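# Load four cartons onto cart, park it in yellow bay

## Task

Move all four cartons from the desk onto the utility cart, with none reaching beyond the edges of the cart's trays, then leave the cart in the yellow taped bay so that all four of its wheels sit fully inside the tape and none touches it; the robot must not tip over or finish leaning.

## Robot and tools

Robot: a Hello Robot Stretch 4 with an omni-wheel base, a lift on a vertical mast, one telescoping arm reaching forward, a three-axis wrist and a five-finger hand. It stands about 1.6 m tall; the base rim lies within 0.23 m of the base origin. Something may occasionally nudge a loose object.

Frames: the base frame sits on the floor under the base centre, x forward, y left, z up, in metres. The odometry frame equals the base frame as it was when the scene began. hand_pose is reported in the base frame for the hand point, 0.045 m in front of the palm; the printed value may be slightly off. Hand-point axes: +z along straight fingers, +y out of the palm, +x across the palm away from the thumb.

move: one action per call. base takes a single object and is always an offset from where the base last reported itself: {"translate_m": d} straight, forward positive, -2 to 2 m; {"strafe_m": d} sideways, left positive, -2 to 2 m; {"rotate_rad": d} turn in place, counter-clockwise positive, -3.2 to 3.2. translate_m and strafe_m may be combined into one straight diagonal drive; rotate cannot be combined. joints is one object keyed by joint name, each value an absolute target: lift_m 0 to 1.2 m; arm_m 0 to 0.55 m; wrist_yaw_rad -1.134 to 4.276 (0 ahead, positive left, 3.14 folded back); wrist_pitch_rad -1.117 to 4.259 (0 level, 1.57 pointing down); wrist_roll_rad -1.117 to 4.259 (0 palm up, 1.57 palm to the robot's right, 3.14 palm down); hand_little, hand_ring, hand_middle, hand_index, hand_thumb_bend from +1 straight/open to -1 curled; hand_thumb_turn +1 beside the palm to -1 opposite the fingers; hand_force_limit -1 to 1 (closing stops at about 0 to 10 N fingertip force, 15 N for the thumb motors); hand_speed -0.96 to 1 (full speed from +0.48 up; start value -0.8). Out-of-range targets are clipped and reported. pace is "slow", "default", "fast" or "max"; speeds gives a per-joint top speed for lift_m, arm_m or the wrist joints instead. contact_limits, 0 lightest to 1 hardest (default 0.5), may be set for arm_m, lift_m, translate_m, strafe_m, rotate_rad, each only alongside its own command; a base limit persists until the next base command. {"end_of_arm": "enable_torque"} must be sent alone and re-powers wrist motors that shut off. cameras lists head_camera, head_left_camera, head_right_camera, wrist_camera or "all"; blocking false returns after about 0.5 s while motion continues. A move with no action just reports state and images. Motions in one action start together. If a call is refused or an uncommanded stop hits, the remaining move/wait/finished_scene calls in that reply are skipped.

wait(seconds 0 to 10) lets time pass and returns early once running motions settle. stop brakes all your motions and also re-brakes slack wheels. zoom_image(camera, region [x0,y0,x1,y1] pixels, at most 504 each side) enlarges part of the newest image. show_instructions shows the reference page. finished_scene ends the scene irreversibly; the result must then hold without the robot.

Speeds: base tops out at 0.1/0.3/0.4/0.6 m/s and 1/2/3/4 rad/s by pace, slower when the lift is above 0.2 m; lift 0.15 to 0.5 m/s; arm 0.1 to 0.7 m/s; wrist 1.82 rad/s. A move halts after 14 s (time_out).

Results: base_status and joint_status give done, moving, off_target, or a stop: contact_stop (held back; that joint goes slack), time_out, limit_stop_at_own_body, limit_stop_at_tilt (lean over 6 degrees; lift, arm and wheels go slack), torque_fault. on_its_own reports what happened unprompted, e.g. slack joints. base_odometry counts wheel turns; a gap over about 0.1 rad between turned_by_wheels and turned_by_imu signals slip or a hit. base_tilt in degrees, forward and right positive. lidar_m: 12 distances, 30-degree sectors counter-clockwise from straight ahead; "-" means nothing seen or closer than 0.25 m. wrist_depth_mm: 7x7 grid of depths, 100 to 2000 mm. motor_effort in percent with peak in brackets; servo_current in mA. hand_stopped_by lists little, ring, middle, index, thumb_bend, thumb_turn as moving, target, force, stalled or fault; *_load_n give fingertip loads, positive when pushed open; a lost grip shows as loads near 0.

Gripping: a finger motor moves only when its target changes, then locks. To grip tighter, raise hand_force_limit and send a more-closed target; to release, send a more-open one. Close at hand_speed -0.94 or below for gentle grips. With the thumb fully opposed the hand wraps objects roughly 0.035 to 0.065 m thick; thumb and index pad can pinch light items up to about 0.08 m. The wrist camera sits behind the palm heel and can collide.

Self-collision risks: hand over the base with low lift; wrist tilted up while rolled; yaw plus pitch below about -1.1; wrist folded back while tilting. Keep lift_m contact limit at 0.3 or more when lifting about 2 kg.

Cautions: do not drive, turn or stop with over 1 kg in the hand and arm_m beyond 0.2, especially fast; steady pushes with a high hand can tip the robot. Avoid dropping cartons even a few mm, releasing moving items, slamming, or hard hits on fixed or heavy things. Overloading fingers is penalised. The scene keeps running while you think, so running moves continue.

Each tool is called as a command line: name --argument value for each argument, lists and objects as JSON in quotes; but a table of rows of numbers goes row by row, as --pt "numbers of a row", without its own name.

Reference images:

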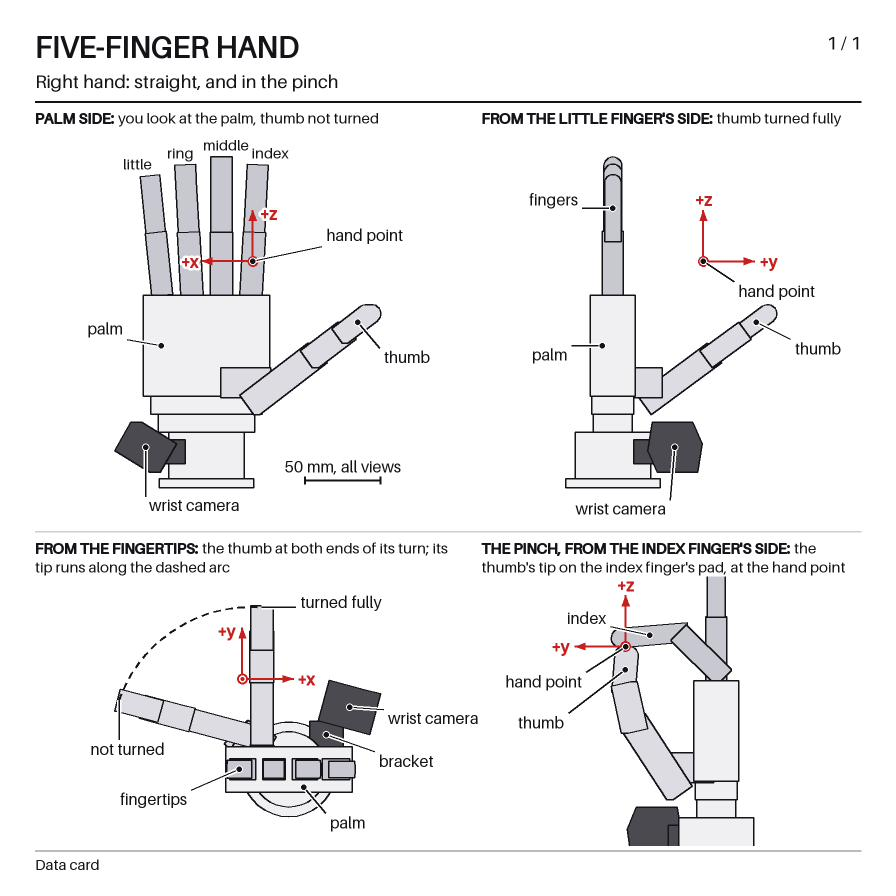

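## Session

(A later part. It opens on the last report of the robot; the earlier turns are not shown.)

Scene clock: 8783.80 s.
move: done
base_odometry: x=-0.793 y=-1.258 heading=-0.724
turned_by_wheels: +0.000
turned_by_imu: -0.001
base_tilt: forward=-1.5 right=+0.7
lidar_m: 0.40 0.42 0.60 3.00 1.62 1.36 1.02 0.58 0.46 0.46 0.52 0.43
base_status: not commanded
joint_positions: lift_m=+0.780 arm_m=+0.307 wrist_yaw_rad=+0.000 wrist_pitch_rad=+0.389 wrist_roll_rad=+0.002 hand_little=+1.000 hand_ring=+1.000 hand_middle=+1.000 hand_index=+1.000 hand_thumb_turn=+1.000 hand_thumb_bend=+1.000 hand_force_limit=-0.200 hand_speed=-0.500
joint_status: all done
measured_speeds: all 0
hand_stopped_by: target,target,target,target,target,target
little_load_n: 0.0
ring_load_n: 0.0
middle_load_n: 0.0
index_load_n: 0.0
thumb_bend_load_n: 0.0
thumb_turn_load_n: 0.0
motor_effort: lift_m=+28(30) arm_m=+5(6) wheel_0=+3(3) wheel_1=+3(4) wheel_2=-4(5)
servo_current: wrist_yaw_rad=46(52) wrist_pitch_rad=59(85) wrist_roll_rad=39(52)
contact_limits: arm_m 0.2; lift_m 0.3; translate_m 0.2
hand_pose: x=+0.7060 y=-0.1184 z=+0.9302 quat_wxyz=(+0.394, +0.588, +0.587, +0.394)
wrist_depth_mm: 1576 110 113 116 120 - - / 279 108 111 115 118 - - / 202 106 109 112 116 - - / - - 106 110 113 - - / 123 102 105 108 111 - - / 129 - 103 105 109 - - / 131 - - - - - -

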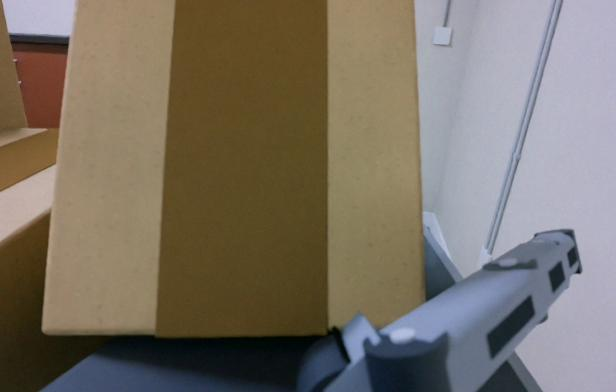

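move --joints '{"arm_m": 0.299, "lift_m": 0.796, "wrist_pitch_rad": 0.405}' --speeds '{"arm_m": 0.014, "lift_m": 0.02, "wrist_pitch_rad": 0.05}' --contact_limits '{"lift_m": 0.3, "arm_m": 0.2}' --cameras '["wrist_camera", "head_camera"]'

zoom_image --camera "head_camera" --region '[150, 260, 300, 410]'

Scene clock: 8791.80 s.
move: done
base_odometry: x=-0.793 y=-1.258 heading=-0.724
turned_by_wheels: +0.000
turned_by_imu: -0.001
base_tilt: forward=-1.5 right=+0.7
lidar_m: 0.41 0.42 0.59 3.01 1.61 1.34 1.02 0.57 0.46 0.46 0.53 0.42
base_status: not commanded
joint_positions: lift_m=+0.795 arm_m=+0.299 wrist_yaw_rad=+0.000 wrist_pitch_rad=+0.409 wrist_roll_rad=+0.002 hand_little=+1.000 hand_ring=+1.000 hand_middle=+1.000 hand_index=+1.000 hand_thumb_turn=+1.000 hand_thumb_bend=+1.000 hand_force_limit=-0.200 hand_speed=-0.500
joint_status: all done
measured_speeds: all 0
hand_stopped_by: target,target,target,target,target,target
little_load_n: 0.0
ring_load_n: 0.0
middle_load_n: 0.0
index_load_n: 0.0
thumb_bend_load_n: 0.0
thumb_turn_load_n: 0.0
motor_effort: lift_m=+28(30) arm_m=-4(6) wheel_0=+3(3) wheel_1=+3(4) wheel_2=-4(5)
servo_current: wrist_yaw_rad=46(59) wrist_pitch_rad=52(104) wrist_roll_rad=39(59)
contact_limits: arm_m 0.2; lift_m 0.3; translate_m 0.2
hand_pose: x=+0.6970 y=-0.1184 z=+0.9406 quat_wxyz=(+0.388, +0.592, +0.591, +0.388)
wrist_depth_mm: - 124 128 131 135 - - / 1576 122 125 129 132 - - / 253 120 123 127 130 - - / 165 117 120 124 127 - - / 138 115 118 120 124 - - / 130 114 116 118 123 - - / 131 - - - - - -
pictures: head_camera, wrist_camera

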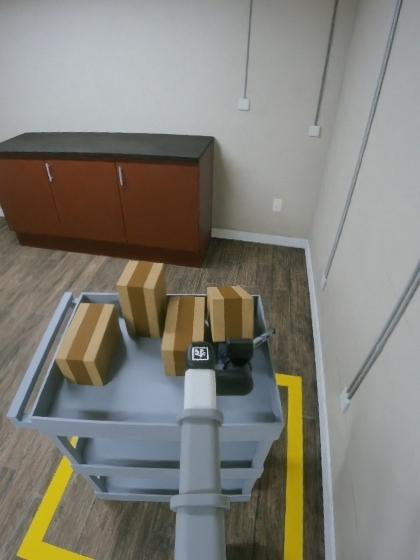

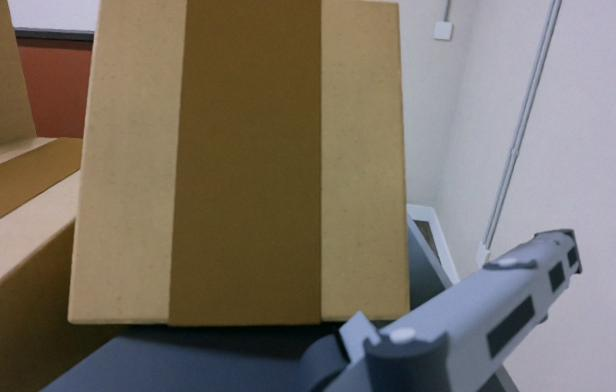

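Scaled by 3.360 from the camera's image (finer frame: 600x800).

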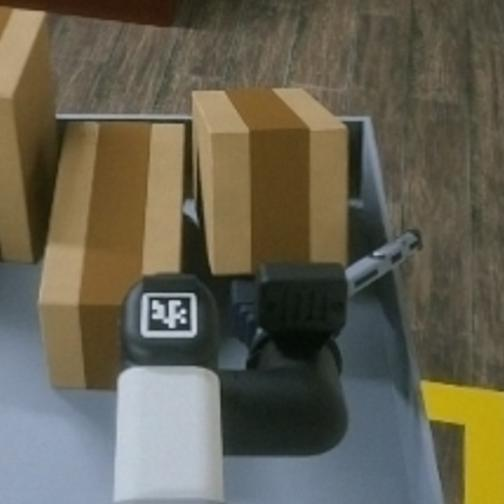

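move --joints '{"arm_m": 0.2903, "lift_m": 0.816, "wrist_pitch_rad": 0.43}' --speeds '{"arm_m": 0.01, "lift_m": 0.02, "wrist_pitch_rad": 0.05}' --contact_limits '{"lift_m": 0.3, "arm_m": 0.2}' --cameras '["wrist_camera", "head_camera"]'

Scene clock: 8804.13 s.
move: done
base_odometry: x=-0.793 y=-1.258 heading=-0.724
turned_by_wheels: +0.000
turned_by_imu: -0.001
base_tilt: forward=-1.5 right=+0.7
lidar_m: 0.41 0.42 0.59 3.01 1.62 1.33 1.02 0.56 0.46 0.46 0.53 0.42
base_status: not commanded
joint_positions: lift_m=+0.815 arm_m=+0.290 wrist_yaw_rad=+0.000 wrist_pitch_rad=+0.434 wrist_roll_rad=+0.002 hand_little=+1.000 hand_ring=+1.000 hand_middle=+1.000 hand_index=+1.000 hand_thumb_turn=+1.000 hand_thumb_bend=+1.000 hand_force_limit=-0.200 hand_speed=-0.500
joint_status: all done
measured_speeds: all 0
hand_stopped_by: target,target,target,target,target,target
little_load_n: 0.0
ring_load_n: 0.0
middle_load_n: 0.0
index_load_n: 0.0
thumb_bend_load_n: 0.0
thumb_turn_load_n: 0.0
motor_effort: lift_m=+27(31) arm_m=-4(5) wheel_0=+2(3) wheel_1=+3(3) wheel_2=-4(5)
servo_current: wrist_yaw_rad=46(52) wrist_pitch_rad=59(85) wrist_roll_rad=65(65)
contact_limits: arm_m 0.2; lift_m 0.3; translate_m 0.2
hand_pose: x=+0.6874 y=-0.1184 z=+0.9551 quat_wxyz=(+0.380, +0.596, +0.595, +0.381)
wrist_depth_mm: 1576 1537 148 152 156 - - / 1708 144 145 148 153 - - / 271 140 141 145 149 - - / 206 135 138 142 - - - / 162 134 135 139 143 - - / 144 129 132 136 140 - - / 131 - - - - - -
pictures: head_camera, wrist_camera

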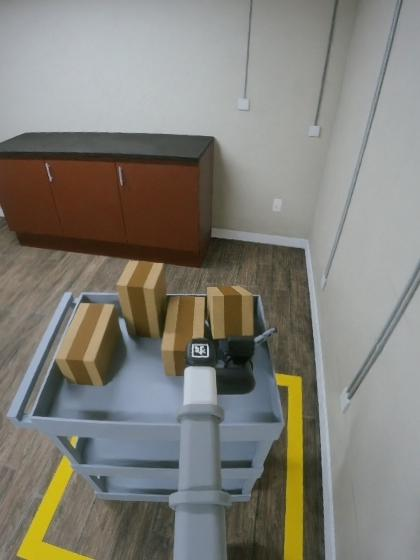

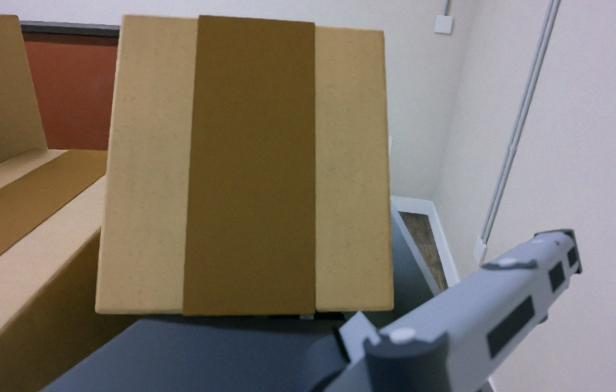

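move --joints '{"arm_m": 0.273, "lift_m": 0.8524, "wrist_pitch_rad": 0.49}' --speeds '{"arm_m": 0.018, "lift_m": 0.04, "wrist_pitch_rad": 0.06}' --contact_limits '{"lift_m": 0.3, "arm_m": 0.2}' --cameras '["wrist_camera", "head_camera"]'

zoom_image --camera "head_camera" --region '[150, 260, 300, 410]'

Scene clock: 8812.50 s.
move: done
base_odometry: x=-0.793 y=-1.258 heading=-0.724
turned_by_wheels: +0.000
turned_by_imu: -0.002
base_tilt: forward=-1.5 right=+0.7
lidar_m: 0.40 0.43 0.61 3.01 1.62 1.37 1.03 0.57 0.48 0.46 0.53 0.41
base_status: not commanded
joint_positions: lift_m=+0.852 arm_m=+0.273 wrist_yaw_rad=+0.000 wrist_pitch_rad=+0.495 wrist_roll_rad=+0.002 hand_little=+1.000 hand_ring=+1.000 hand_middle=+1.000 hand_index=+1.000 hand_thumb_turn=+1.000 hand_thumb_bend=+1.000 hand_force_limit=-0.200 hand_speed=-0.500
joint_status: all done
measured_speeds: all 0
hand_stopped_by: target,target,target,target,target,target
little_load_n: 0.0
ring_load_n: 0.0
middle_load_n: 0.0
index_load_n: 0.0
thumb_bend_load_n: 0.0
thumb_turn_load_n: 0.0
motor_effort: lift_m=+29(34) arm_m=-4(6) wheel_0=+3(3) wheel_1=+3(4) wheel_2=-4(5)
servo_current: wrist_yaw_rad=46(52) wrist_pitch_rad=59(85) wrist_roll_rad=39(72)
contact_limits: arm_m 0.2; lift_m 0.3; translate_m 0.2
hand_pose: x=+0.6674 y=-0.1184 z=+0.9776 quat_wxyz=(+0.362, +0.608, +0.607, +0.362)
wrist_depth_mm: 1576 1537 1537 1808 - - - / 1618 1618 172 176 - - - / 329 291 168 173 - - - / 240 166 167 171 - - - / 190 162 163 168 172 1576 - / 163 160 161 164 170 - - / 148 - - - - - -
pictures: head_camera, wrist_camera

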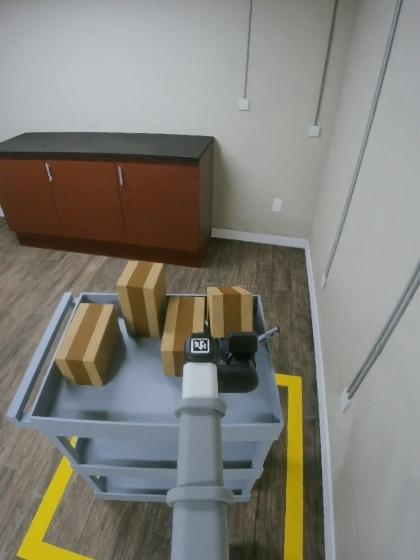

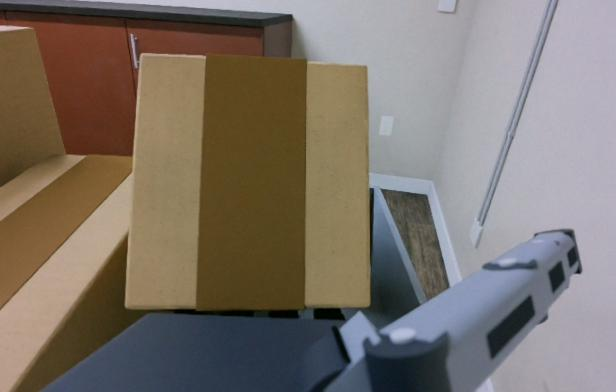

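Scaled by 3.360 from the camera's image (finer frame: 600x800).

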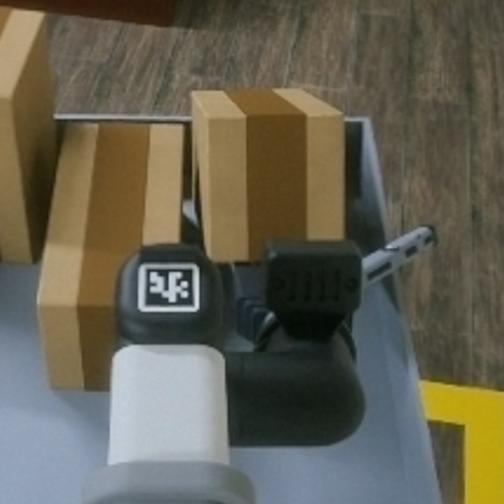

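move --joints '{"arm_m": 0.254, "lift_m": 0.893, "wrist_pitch_rad": 0.573}' --speeds '{"arm_m": 0.02, "lift_m": 0.04, "wrist_pitch_rad": 0.08}' --contact_limits '{"lift_m": 0.3, "arm_m": 0.2}' --cameras '["wrist_camera", "head_camera"]'

zoom_image --camera "head_camera" --region '[150, 260, 300, 410]'

Scene clock: 8821.77 s.
move: done
base_odometry: x=-0.793 y=-1.258 heading=-0.724
turned_by_wheels: +0.000
turned_by_imu: -0.002
base_tilt: forward=-1.5 right=+0.8
lidar_m: 0.41 0.43 0.59 3.01 1.61 1.35 1.02 0.55 0.46 0.46 0.52 0.42
base_status: not commanded
joint_positions: lift_m=+0.892 arm_m=+0.254 wrist_yaw_rad=+0.000 wrist_pitch_rad=+0.577 wrist_roll_rad=+0.002 hand_little=+1.000 hand_ring=+1.000 hand_middle=+1.000 hand_index=+1.000 hand_thumb_turn=+1.000 hand_thumb_bend=+1.000 hand_force_limit=-0.200 hand_speed=-0.500
joint_status: all done
measured_speeds: all 0
hand_stopped_by: target,target,target,target,target,target
little_load_n: 0.5
ring_load_n: 0.0
middle_load_n: 0.0
index_load_n: 0.0
thumb_bend_load_n: 0.0
thumb_turn_load_n: 0.0
motor_effort: lift_m=+28(32) arm_m=-5(6) wheel_0=+2(3) wheel_1=+3(4) wheel_2=-4(5)
servo_current: wrist_yaw_rad=39(52) wrist_pitch_rad=52(72) wrist_roll_rad=52(52)
contact_limits: arm_m 0.2; lift_m 0.3; translate_m 0.2
hand_pose: x=+0.6433 y=-0.1184 z=+1.0000 quat_wxyz=(+0.337, +0.622, +0.621, +0.337)
wrist_depth_mm: 1618 1537 1499 - - - - / - 1756 203 208 - 1921 - / - 1808 201 206 - - - / 268 266 200 204 - - - / 223 219 200 204 1708 1499 - / 190 202 177 186 - - - / - - - - - - -
pictures: head_camera, wrist_camera

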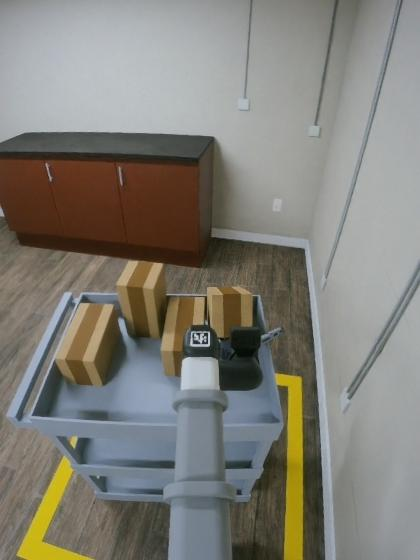

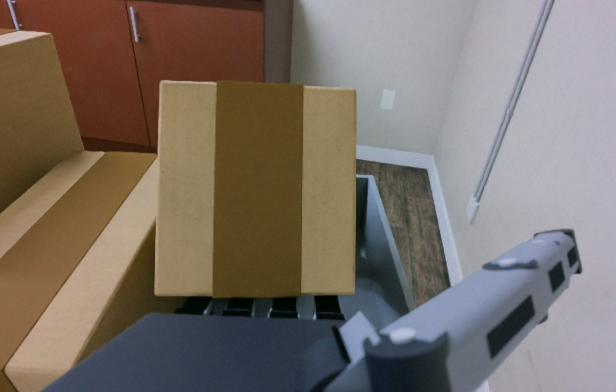

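Scaled by 3.360 from the camera's image (finer frame: 600x800).

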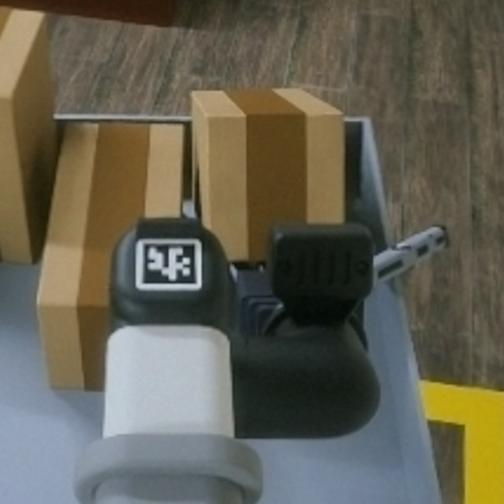

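move --joints '{"arm_m": 0.2309, "lift_m": 0.8572, "wrist_pitch_rad": 0.59}' --speeds '{"arm_m": 0.02, "lift_m": 0.03, "wrist_pitch_rad": 0.05}' --contact_limits '{"lift_m": 0.2, "arm_m": 0.2}' --cameras '["wrist_camera", "head_camera"]'

zoom_image --camera "head_camera" --region '[150, 260, 300, 410]'

Scene clock: 8847.70 s.
move: done
base_odometry: x=-0.793 y=-1.258 heading=-0.724
turned_by_wheels: +0.000
turned_by_imu: -0.002
base_tilt: forward=-1.5 right=+0.7
lidar_m: 0.40 0.41 0.60 3.00 1.60 1.35 1.02 0.56 0.46 0.46 0.51 0.42
base_status: not commanded
joint_positions: lift_m=+0.858 arm_m=+0.231 wrist_yaw_rad=+0.000 wrist_pitch_rad=+0.595 wrist_roll_rad=+0.002 hand_little=+1.000 hand_ring=+1.000 hand_middle=+1.000 hand_index=+1.000 hand_thumb_turn=+1.000 hand_thumb_bend=+1.000 hand_force_limit=-0.200 hand_speed=-0.500
joint_status: all done
measured_speeds: all 0
hand_stopped_by: target,target,target,target,target,target
little_load_n: 0.0
ring_load_n: 0.0
middle_load_n: 0.0
index_load_n: 0.0
thumb_bend_load_n: 0.0
thumb_turn_load_n: 0.0
motor_effort: lift_m=+16(26) arm_m=-4(6) wheel_0=+3(3) wheel_1=+3(3) wheel_2=-4(5)
servo_current: wrist_yaw_rad=46(52) wrist_pitch_rad=46(91) wrist_roll_rad=52(65)
contact_limits: arm_m 0.2; lift_m 0.2; translate_m 0.2
hand_pose: x=+0.6189 y=-0.1184 z=+0.9614 quat_wxyz=(+0.331, +0.625, +0.624, +0.332)
wrist_depth_mm: - 1576 1537 - - - - / - 1708 180 188 - - - / 256 252 186 189 - - - / 198 216 190 196 1863 - - / 173 198 198 202 268 1430 - / 174 205 176 185 - - - / 195 - - - - - -
pictures: head_camera, wrist_camera

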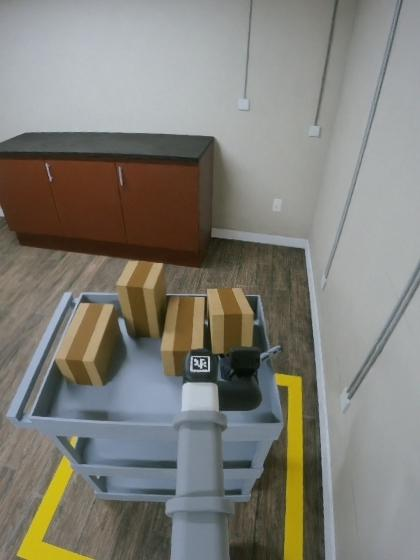

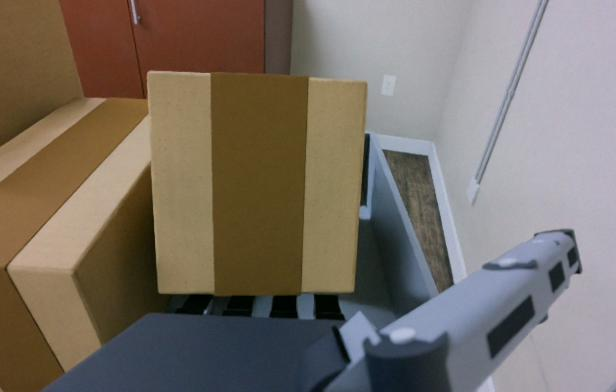

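Scaled by 3.360 from the camera's image (finer frame: 600x800).

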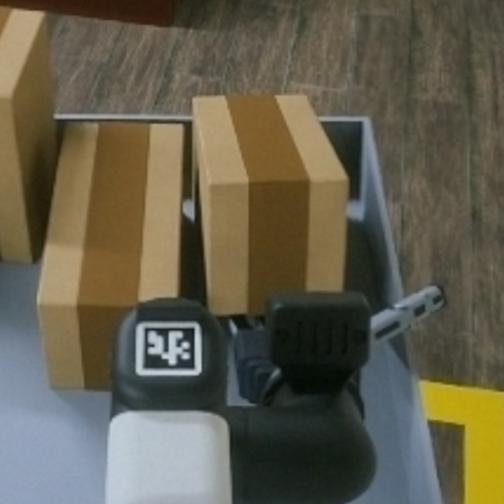

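move --joints '{"arm_m": 0.2227, "lift_m": 0.828}' --speeds '{"arm_m": 0.01, "lift_m": 0.03}' --contact_limits '{"lift_m": 0.2, "arm_m": 0.2}' --cameras '["wrist_camera"]'

move --joints '{"arm_m": 0.2195, "lift_m": 0.811}' --speeds '{"arm_m": 0.01, "lift_m": 0.02}' --contact_limits '{"lift_m": 0.2, "arm_m": 0.2}' --cameras '["wrist_camera", "head_camera"]'

zoom_image --camera "head_camera" --region '[150, 260, 300, 410]'

Scene clock: 8860.37 s.
move: done
base_odometry: x=-0.793 y=-1.258 heading=-0.724
turned_by_wheels: +0.000
turned_by_imu: -0.002
base_tilt: forward=-1.5 right=+0.7
lidar_m: 0.41 0.43 0.61 3.00 1.63 1.35 1.01 0.57 0.47 0.46 0.53 0.43
base_status: not commanded
joint_positions: lift_m=+0.828 arm_m=+0.223 wrist_yaw_rad=+0.000 wrist_pitch_rad=+0.596 wrist_roll_rad=+0.002 hand_little=+1.000 hand_ring=+1.000 hand_middle=+1.000 hand_index=+1.000 hand_thumb_turn=+1.000 hand_thumb_bend=+1.000 hand_force_limit=-0.200 hand_speed=-0.500
joint_status: all done
measured_speeds: all 0
hand_stopped_by: target,target,target,target,target,target
little_load_n: 0.5
ring_load_n: 0.5
middle_load_n: 0.0
index_load_n: 0.0
thumb_bend_load_n: 0.0
thumb_turn_load_n: 0.0
motor_effort: lift_m=+16(17) arm_m=-4(5) wheel_0=+2(3) wheel_1=+3(3) wheel_2=-5(5)
servo_current: wrist_yaw_rad=46(52) wrist_pitch_rad=59(85) wrist_roll_rad=39(72)
contact_limits: arm_m 0.2; lift_m 0.2; translate_m 0.2
hand_pose: x=+0.6107 y=-0.1184 z=+0.9321 quat_wxyz=(+0.331, +0.625, +0.624, +0.331)
wrist_depth_mm: - 1618 1537 - - - - / 267 257 166 169 - - - / 197 191 172 176 - - - / 155 186 181 186 252 - - / 165 202 193 199 243 - - / 188 198 176 185 - - - / 210 - - - - - -

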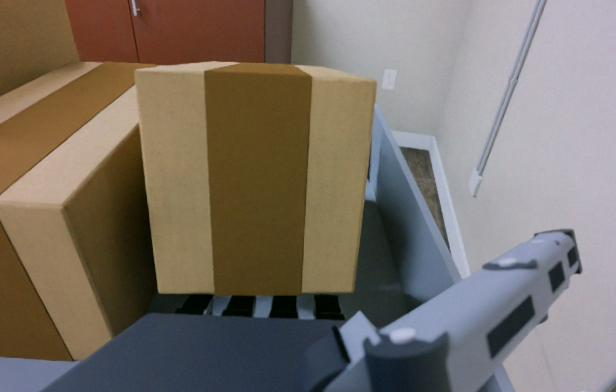

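Scene clock: 8861.57 s.
move: done
base_odometry: x=-0.793 y=-1.258 heading=-0.724
turned_by_wheels: +0.000
turned_by_imu: +0.000
base_tilt: forward=-1.4 right=+0.7
lidar_m: 0.41 0.43 0.60 3.03 1.62 1.34 1.03 0.57 0.47 0.45 0.53 0.43
base_status: not commanded
joint_positions: lift_m=+0.811 arm_m=+0.220 wrist_yaw_rad=+0.000 wrist_pitch_rad=+0.596 wrist_roll_rad=+0.002 hand_little=+1.000 hand_ring=+1.000 hand_middle=+1.000 hand_index=+1.000 hand_thumb_turn=+1.000 hand_thumb_bend=+1.000 hand_force_limit=-0.200 hand_speed=-0.500
joint_status: all done
measured_speeds: all 0
hand_stopped_by: target,target,target,target,target,target
little_load_n: 0.5
ring_load_n: 0.0
middle_load_n: 0.0
index_load_n: 0.0
thumb_bend_load_n: 0.0
thumb_turn_load_n: 0.0
motor_effort: lift_m=+16(18) arm_m=-4(6) wheel_0=+2(3) wheel_1=+3(3) wheel_2=-4(5)
servo_current: wrist_yaw_rad=39(52) wrist_pitch_rad=52(72) wrist_roll_rad=46(59)
contact_limits: arm_m 0.2; lift_m 0.2; translate_m 0.2
hand_pose: x=+0.6074 y=-0.1184 z=+0.9150 quat_wxyz=(+0.331, +0.625, +0.624, +0.331)
wrist_depth_mm: - 1618 1499 1808 - - - / 218 195 158 161 - - - / 163 169 166 169 270 - - / 155 181 177 182 250 - - / 170 196 191 196 244 198 - / 193 206 177 204 244 - - / 203 - - - - - -
pictures: head_camera, wrist_camera

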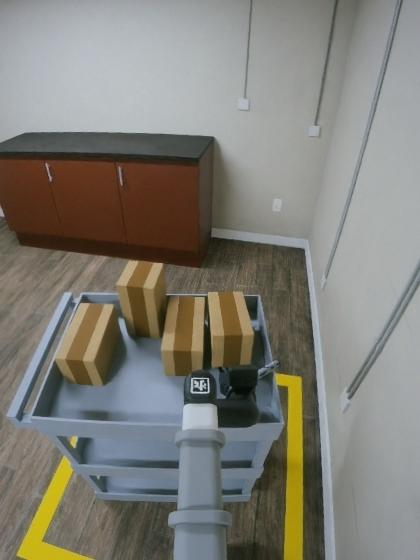

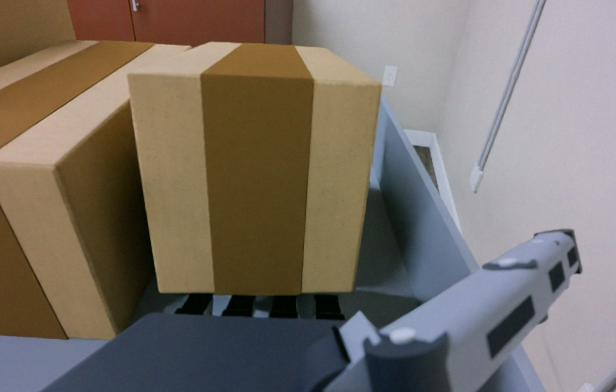

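Scaled by 3.360 from the camera's image (finer frame: 600x800).

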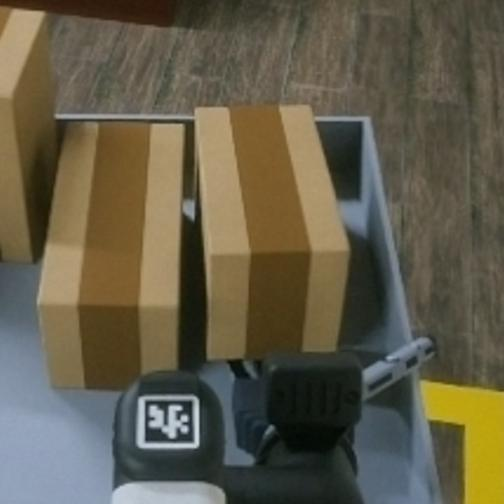

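move --joints '{"arm_m": 0.209, "lift_m": 0.807}' --speeds '{"arm_m": 0.015, "lift_m": 0.01}' --contact_limits '{"lift_m": 0.15, "arm_m": 0.2}' --cameras '["wrist_camera"]'

Scene clock: 8872.97 s.
move: done
base_odometry: x=-0.793 y=-1.258 heading=-0.724
turned_by_wheels: +0.000
turned_by_imu: -0.001
base_tilt: forward=-1.5 right=+0.8
lidar_m: 0.41 0.42 0.61 3.00 1.62 1.35 1.01 0.57 0.45 0.45 0.52 0.43
base_status: not commanded
joint_positions: lift_m=+0.807 arm_m=+0.209 wrist_yaw_rad=+0.000 wrist_pitch_rad=+0.596 wrist_roll_rad=+0.002 hand_little=+1.000 hand_ring=+1.000 hand_middle=+1.000 hand_index=+1.000 hand_thumb_turn=+1.000 hand_thumb_bend=+1.000 hand_force_limit=-0.200 hand_speed=-0.500
joint_status: all done
measured_speeds: all 0
hand_stopped_by: target,target,target,target,target,target
little_load_n: 0.0
ring_load_n: 0.0
middle_load_n: 0.5
index_load_n: 0.0
thumb_bend_load_n: 0.0
thumb_turn_load_n: 0.0
motor_effort: lift_m=+16(18) arm_m=-5(6) wheel_0=+2(3) wheel_1=+3(3) wheel_2=-5(5)
servo_current: wrist_yaw_rad=39(52) wrist_pitch_rad=39(65) wrist_roll_rad=39(59)
contact_limits: arm_m 0.2; lift_m 0.15; translate_m 0.2
hand_pose: x=+0.5969 y=-0.1184 z=+0.9109 quat_wxyz=(+0.331, +0.625, +0.624, +0.331)
wrist_depth_mm: 274 1576 1499 1863 - - - / 210 202 169 177 - - - / 162 184 170 174 258 - - / 167 188 182 189 247 - - / 182 204 201 207 245 192 - / 208 213 177 211 241 - - / 199 - - - - - -

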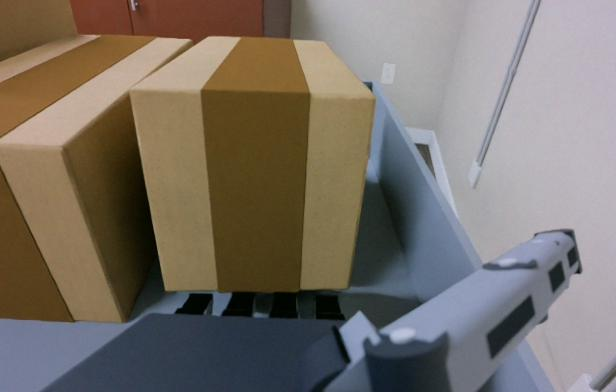

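move --joints '{"arm_m": 0.200, "lift_m": 0.805}' --speeds '{"arm_m": 0.015, "lift_m": 0.01}' --contact_limits '{"lift_m": 0.1, "arm_m": 0.2}' --cameras '["wrist_camera"]'

move --joints '{"arm_m": 0.165}' --speeds '{"arm_m": 0.02}' --contact_limits '{"arm_m": 0.2}' --cameras '["wrist_camera"]'

Scene clock: 8885.70 s.
move: done
base_odometry: x=-0.793 y=-1.258 heading=-0.724
turned_by_wheels: +0.000
turned_by_imu: -0.001
base_tilt: forward=-1.5 right=+0.7
lidar_m: 0.41 0.41 0.60 3.00 1.62 1.34 1.03 0.57 0.46 0.47 0.53 0.42
base_status: not commanded
joint_positions: lift_m=+0.805 arm_m=+0.200 wrist_yaw_rad=+0.000 wrist_pitch_rad=+0.596 wrist_roll_rad=+0.002 hand_little=+1.000 hand_ring=+1.000 hand_middle=+1.000 hand_index=+1.000 hand_thumb_turn=+1.000 hand_thumb_bend=+1.000 hand_force_limit=-0.200 hand_speed=-0.500
joint_status: all done
measured_speeds: all 0
hand_stopped_by: target,target,target,target,target,target
little_load_n: 0.0
ring_load_n: 0.0
middle_load_n: 0.0
index_load_n: 0.0
thumb_bend_load_n: 0.0
thumb_turn_load_n: 0.0
motor_effort: lift_m=+15(20) arm_m=-5(6) wheel_0=+2(3) wheel_1=+3(3) wheel_2=-5(5)
servo_current: wrist_yaw_rad=46(59) wrist_pitch_rad=59(59) wrist_roll_rad=26(52)
contact_limits: arm_m 0.2; lift_m 0.1; translate_m 0.2
hand_pose: x=+0.5880 y=-0.1184 z=+0.9092 quat_wxyz=(+0.331, +0.625, +0.624, +0.331)
wrist_depth_mm: - 1576 1537 - - - - / 215 239 232 238 - - - / 162 186 176 180 264 - - / 173 195 189 193 250 - - / 193 208 211 216 244 201 - / 213 219 184 210 242 - - / 200 - - - - - -

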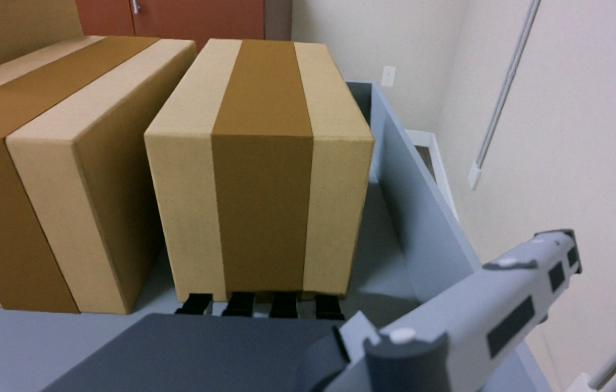

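Scene clock: 8887.80 s.
move: done
base_odometry: x=-0.793 y=-1.258 heading=-0.724
turned_by_wheels: +0.000
turned_by_imu: -0.001
base_tilt: forward=-1.5 right=+0.7
lidar_m: 0.40 0.42 0.60 3.03 1.61 1.35 1.01 0.57 0.47 0.44 0.53 0.42
base_status: not commanded
joint_positions: lift_m=+0.805 arm_m=+0.165 wrist_yaw_rad=+0.000 wrist_pitch_rad=+0.596 wrist_roll_rad=+0.002 hand_little=+1.000 hand_ring=+1.000 hand_middle=+1.000 hand_index=+1.000 hand_thumb_turn=+1.000 hand_thumb_bend=+1.000 hand_force_limit=-0.200 hand_speed=-0.500
joint_status: all done
measured_speeds: all 0
hand_stopped_by: target,target,target,target,target,target
little_load_n: 0.0
ring_load_n: 0.5
middle_load_n: 0.0
index_load_n: 0.0
thumb_bend_load_n: 0.0
thumb_turn_load_n: 0.0
motor_effort: lift_m=+14(15) arm_m=-5(6) wheel_0=+3(3) wheel_1=+3(4) wheel_2=-5(5)
servo_current: wrist_yaw_rad=46(52) wrist_pitch_rad=39(72) wrist_roll_rad=20(59)
contact_limits: arm_m 0.2; lift_m 0.1; translate_m 0.2
hand_pose: x=+0.5530 y=-0.1184 z=+0.9092 quat_wxyz=(+0.331, +0.625, +0.624, +0.331)
wrist_depth_mm: - 1576 1537 1863 - - - / 216 243 233 240 - - - / 195 203 209 215 294 - - / 215 224 231 236 249 - - / 240 245 255 260 245 201 - / 224 230 184 208 241 - - / 200 - - - - - -

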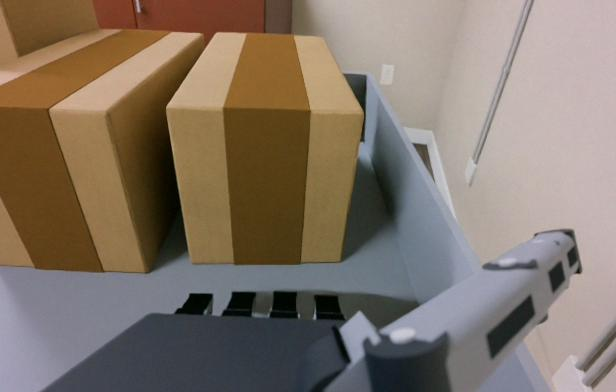

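move --joints '{"lift_m": 0.95, "arm_m": 0.1, "wrist_pitch_rad": 0.3}' --speeds '{"lift_m": 0.15, "arm_m": 0.04, "wrist_pitch_rad": 0.2}'

move --base '{"translate_m": -0.2}' --pace "slow" --cameras '["head_camera", "head_left_camera", "head_right_camera"]'

zoom_image --camera "head_camera" --region '[0, 200, 340, 540]'

Scene clock: 8896.83 s.
move: done
base_odometry: x=-0.793 y=-1.258 heading=-0.724
turned_by_wheels: +0.000
turned_by_imu: -0.002
base_tilt: forward=-1.5 right=+0.7
lidar_m: 0.41 0.43 0.62 3.02 1.62 1.35 1.02 0.56 0.46 0.45 0.53 0.42
base_status: not commanded
joint_positions: lift_m=+0.950 arm_m=+0.100 wrist_yaw_rad=+0.000 wrist_pitch_rad=+0.309 wrist_roll_rad=+0.002 hand_little=+1.000 hand_ring=+1.000 hand_middle=+1.000 hand_index=+1.000 hand_thumb_turn=+1.000 hand_thumb_bend=+1.000 hand_force_limit=-0.200 hand_speed=-0.500
joint_status: all done
measured_speeds: all 0
hand_stopped_by: target,target,target,target,target,target
little_load_n: 0.0
ring_load_n: 0.0
middle_load_n: 0.0
index_load_n: 0.0
thumb_bend_load_n: 0.0
thumb_turn_load_n: 0.0
motor_effort: lift_m=+26(30) arm_m=-4(6) wheel_0=+2(3) wheel_1=+3(4) wheel_2=-5(5)
servo_current: wrist_yaw_rad=46(52) wrist_pitch_rad=72(91) wrist_roll_rad=39(59)
contact_limits: translate_m 0.2
hand_pose: x=+0.5002 y=-0.1184 z=+1.1176 quat_wxyz=(+0.417, +0.572, +0.571, +0.417)
wrist_depth_mm: - - - - - 1983 - / - - - - - - - / 1921 1863 1808 - - - - / 436 1863 1921 - - - - / 427 517 1983 - - - - / 445 387 177 183 - - - / 322 - - - - - -
pictures: none

Scene clock: 8900.13 s.
move: done
base_odometry: x=-0.943 y=-1.125 heading=-0.724
turned_by_wheels: +0.000
turned_by_imu: +0.002
base_tilt: forward=-1.4 right=+0.8
lidar_m: 0.59 0.63 3.07 3.33 1.35 1.17 0.94 0.51 0.42 0.42 0.48 0.62
base_status: done
joint_positions: lift_m=+0.950 arm_m=+0.100 wrist_yaw_rad=+0.000 wrist_pitch_rad=+0.309 wrist_roll_rad=+0.002 hand_little=+1.000 hand_ring=+1.000 hand_middle=+1.000 hand_index=+1.000 hand_thumb_turn=+1.000 hand_thumb_bend=+1.000 hand_force_limit=-0.200 hand_speed=-0.500
joint_status: not commanded
measured_speeds: all 0
hand_stopped_by: target,target,target,target,target,target
little_load_n: 0.0
ring_load_n: 0.0
middle_load_n: 0.0
index_load_n: 0.0
thumb_bend_load_n: -0.5
thumb_turn_load_n: 0.0
motor_effort: lift_m=+26(26) arm_m=-4(4) wheel_0=-3(8) wheel_1=-3(8) wheel_2=+4(10)
servo_current: wrist_yaw_rad=52(52) wrist_pitch_rad=59(91) wrist_roll_rad=26(65)
hand_pose: x=+0.5002 y=-0.1184 z=+1.1176 quat_wxyz=(+0.417, +0.572, +0.570, +0.417)
wrist_depth_mm: - - - - - - - / - - - - - - - / - - - - - - - / - 615 - - - - - / 574 634 549 574 - - - / 525 504 176 183 - - - / - - - - - - -

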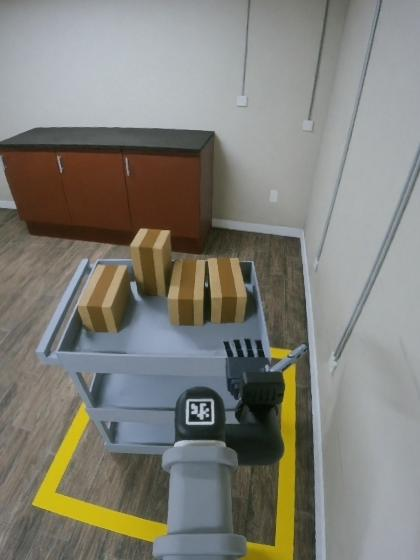

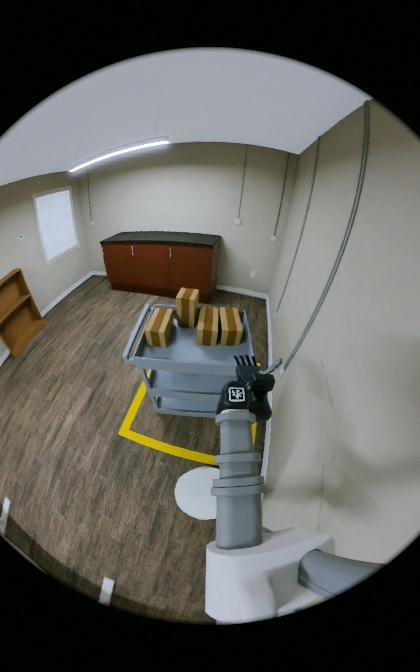

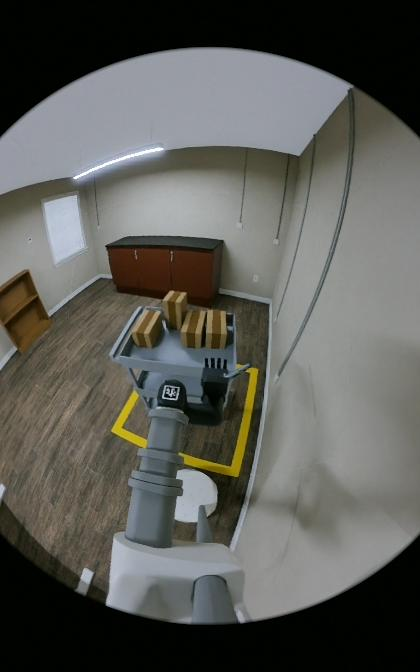

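Scaled by 1.482 from the camera's image (finer frame: 600x800).

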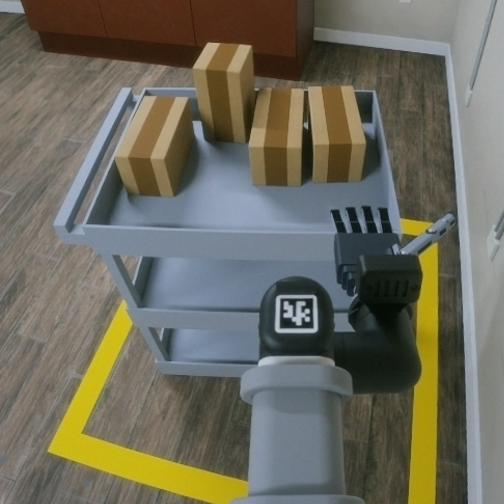

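zoom_image --camera "head_camera" --region '[20, 330, 310, 560]'

zoom_image --camera "head_left_camera" --region '[90, 270, 290, 480]'

zoom_image --camera "head_camera" --region '[70, 220, 270, 350]'

Scaled by 1.738 from the camera's image (finer frame: 600x800).

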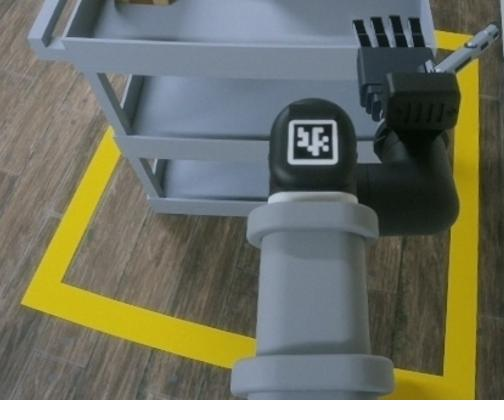

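Scaled by 2.400 from the camera's image (finer frame: 600x960).

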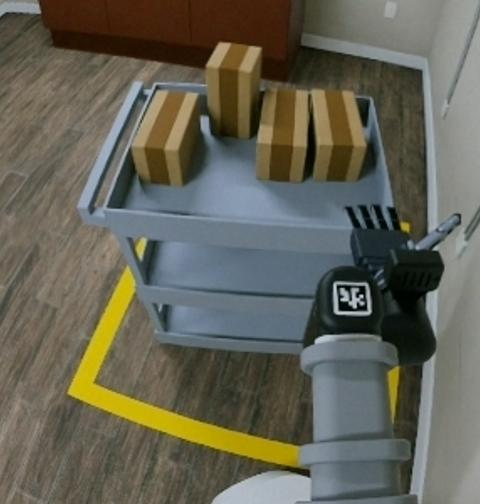

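Scaled by 2.520 from the camera's image (finer frame: 600x800).

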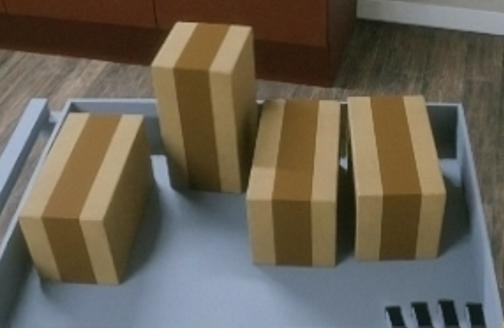

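finished_scene

The scene is finished: the task was done.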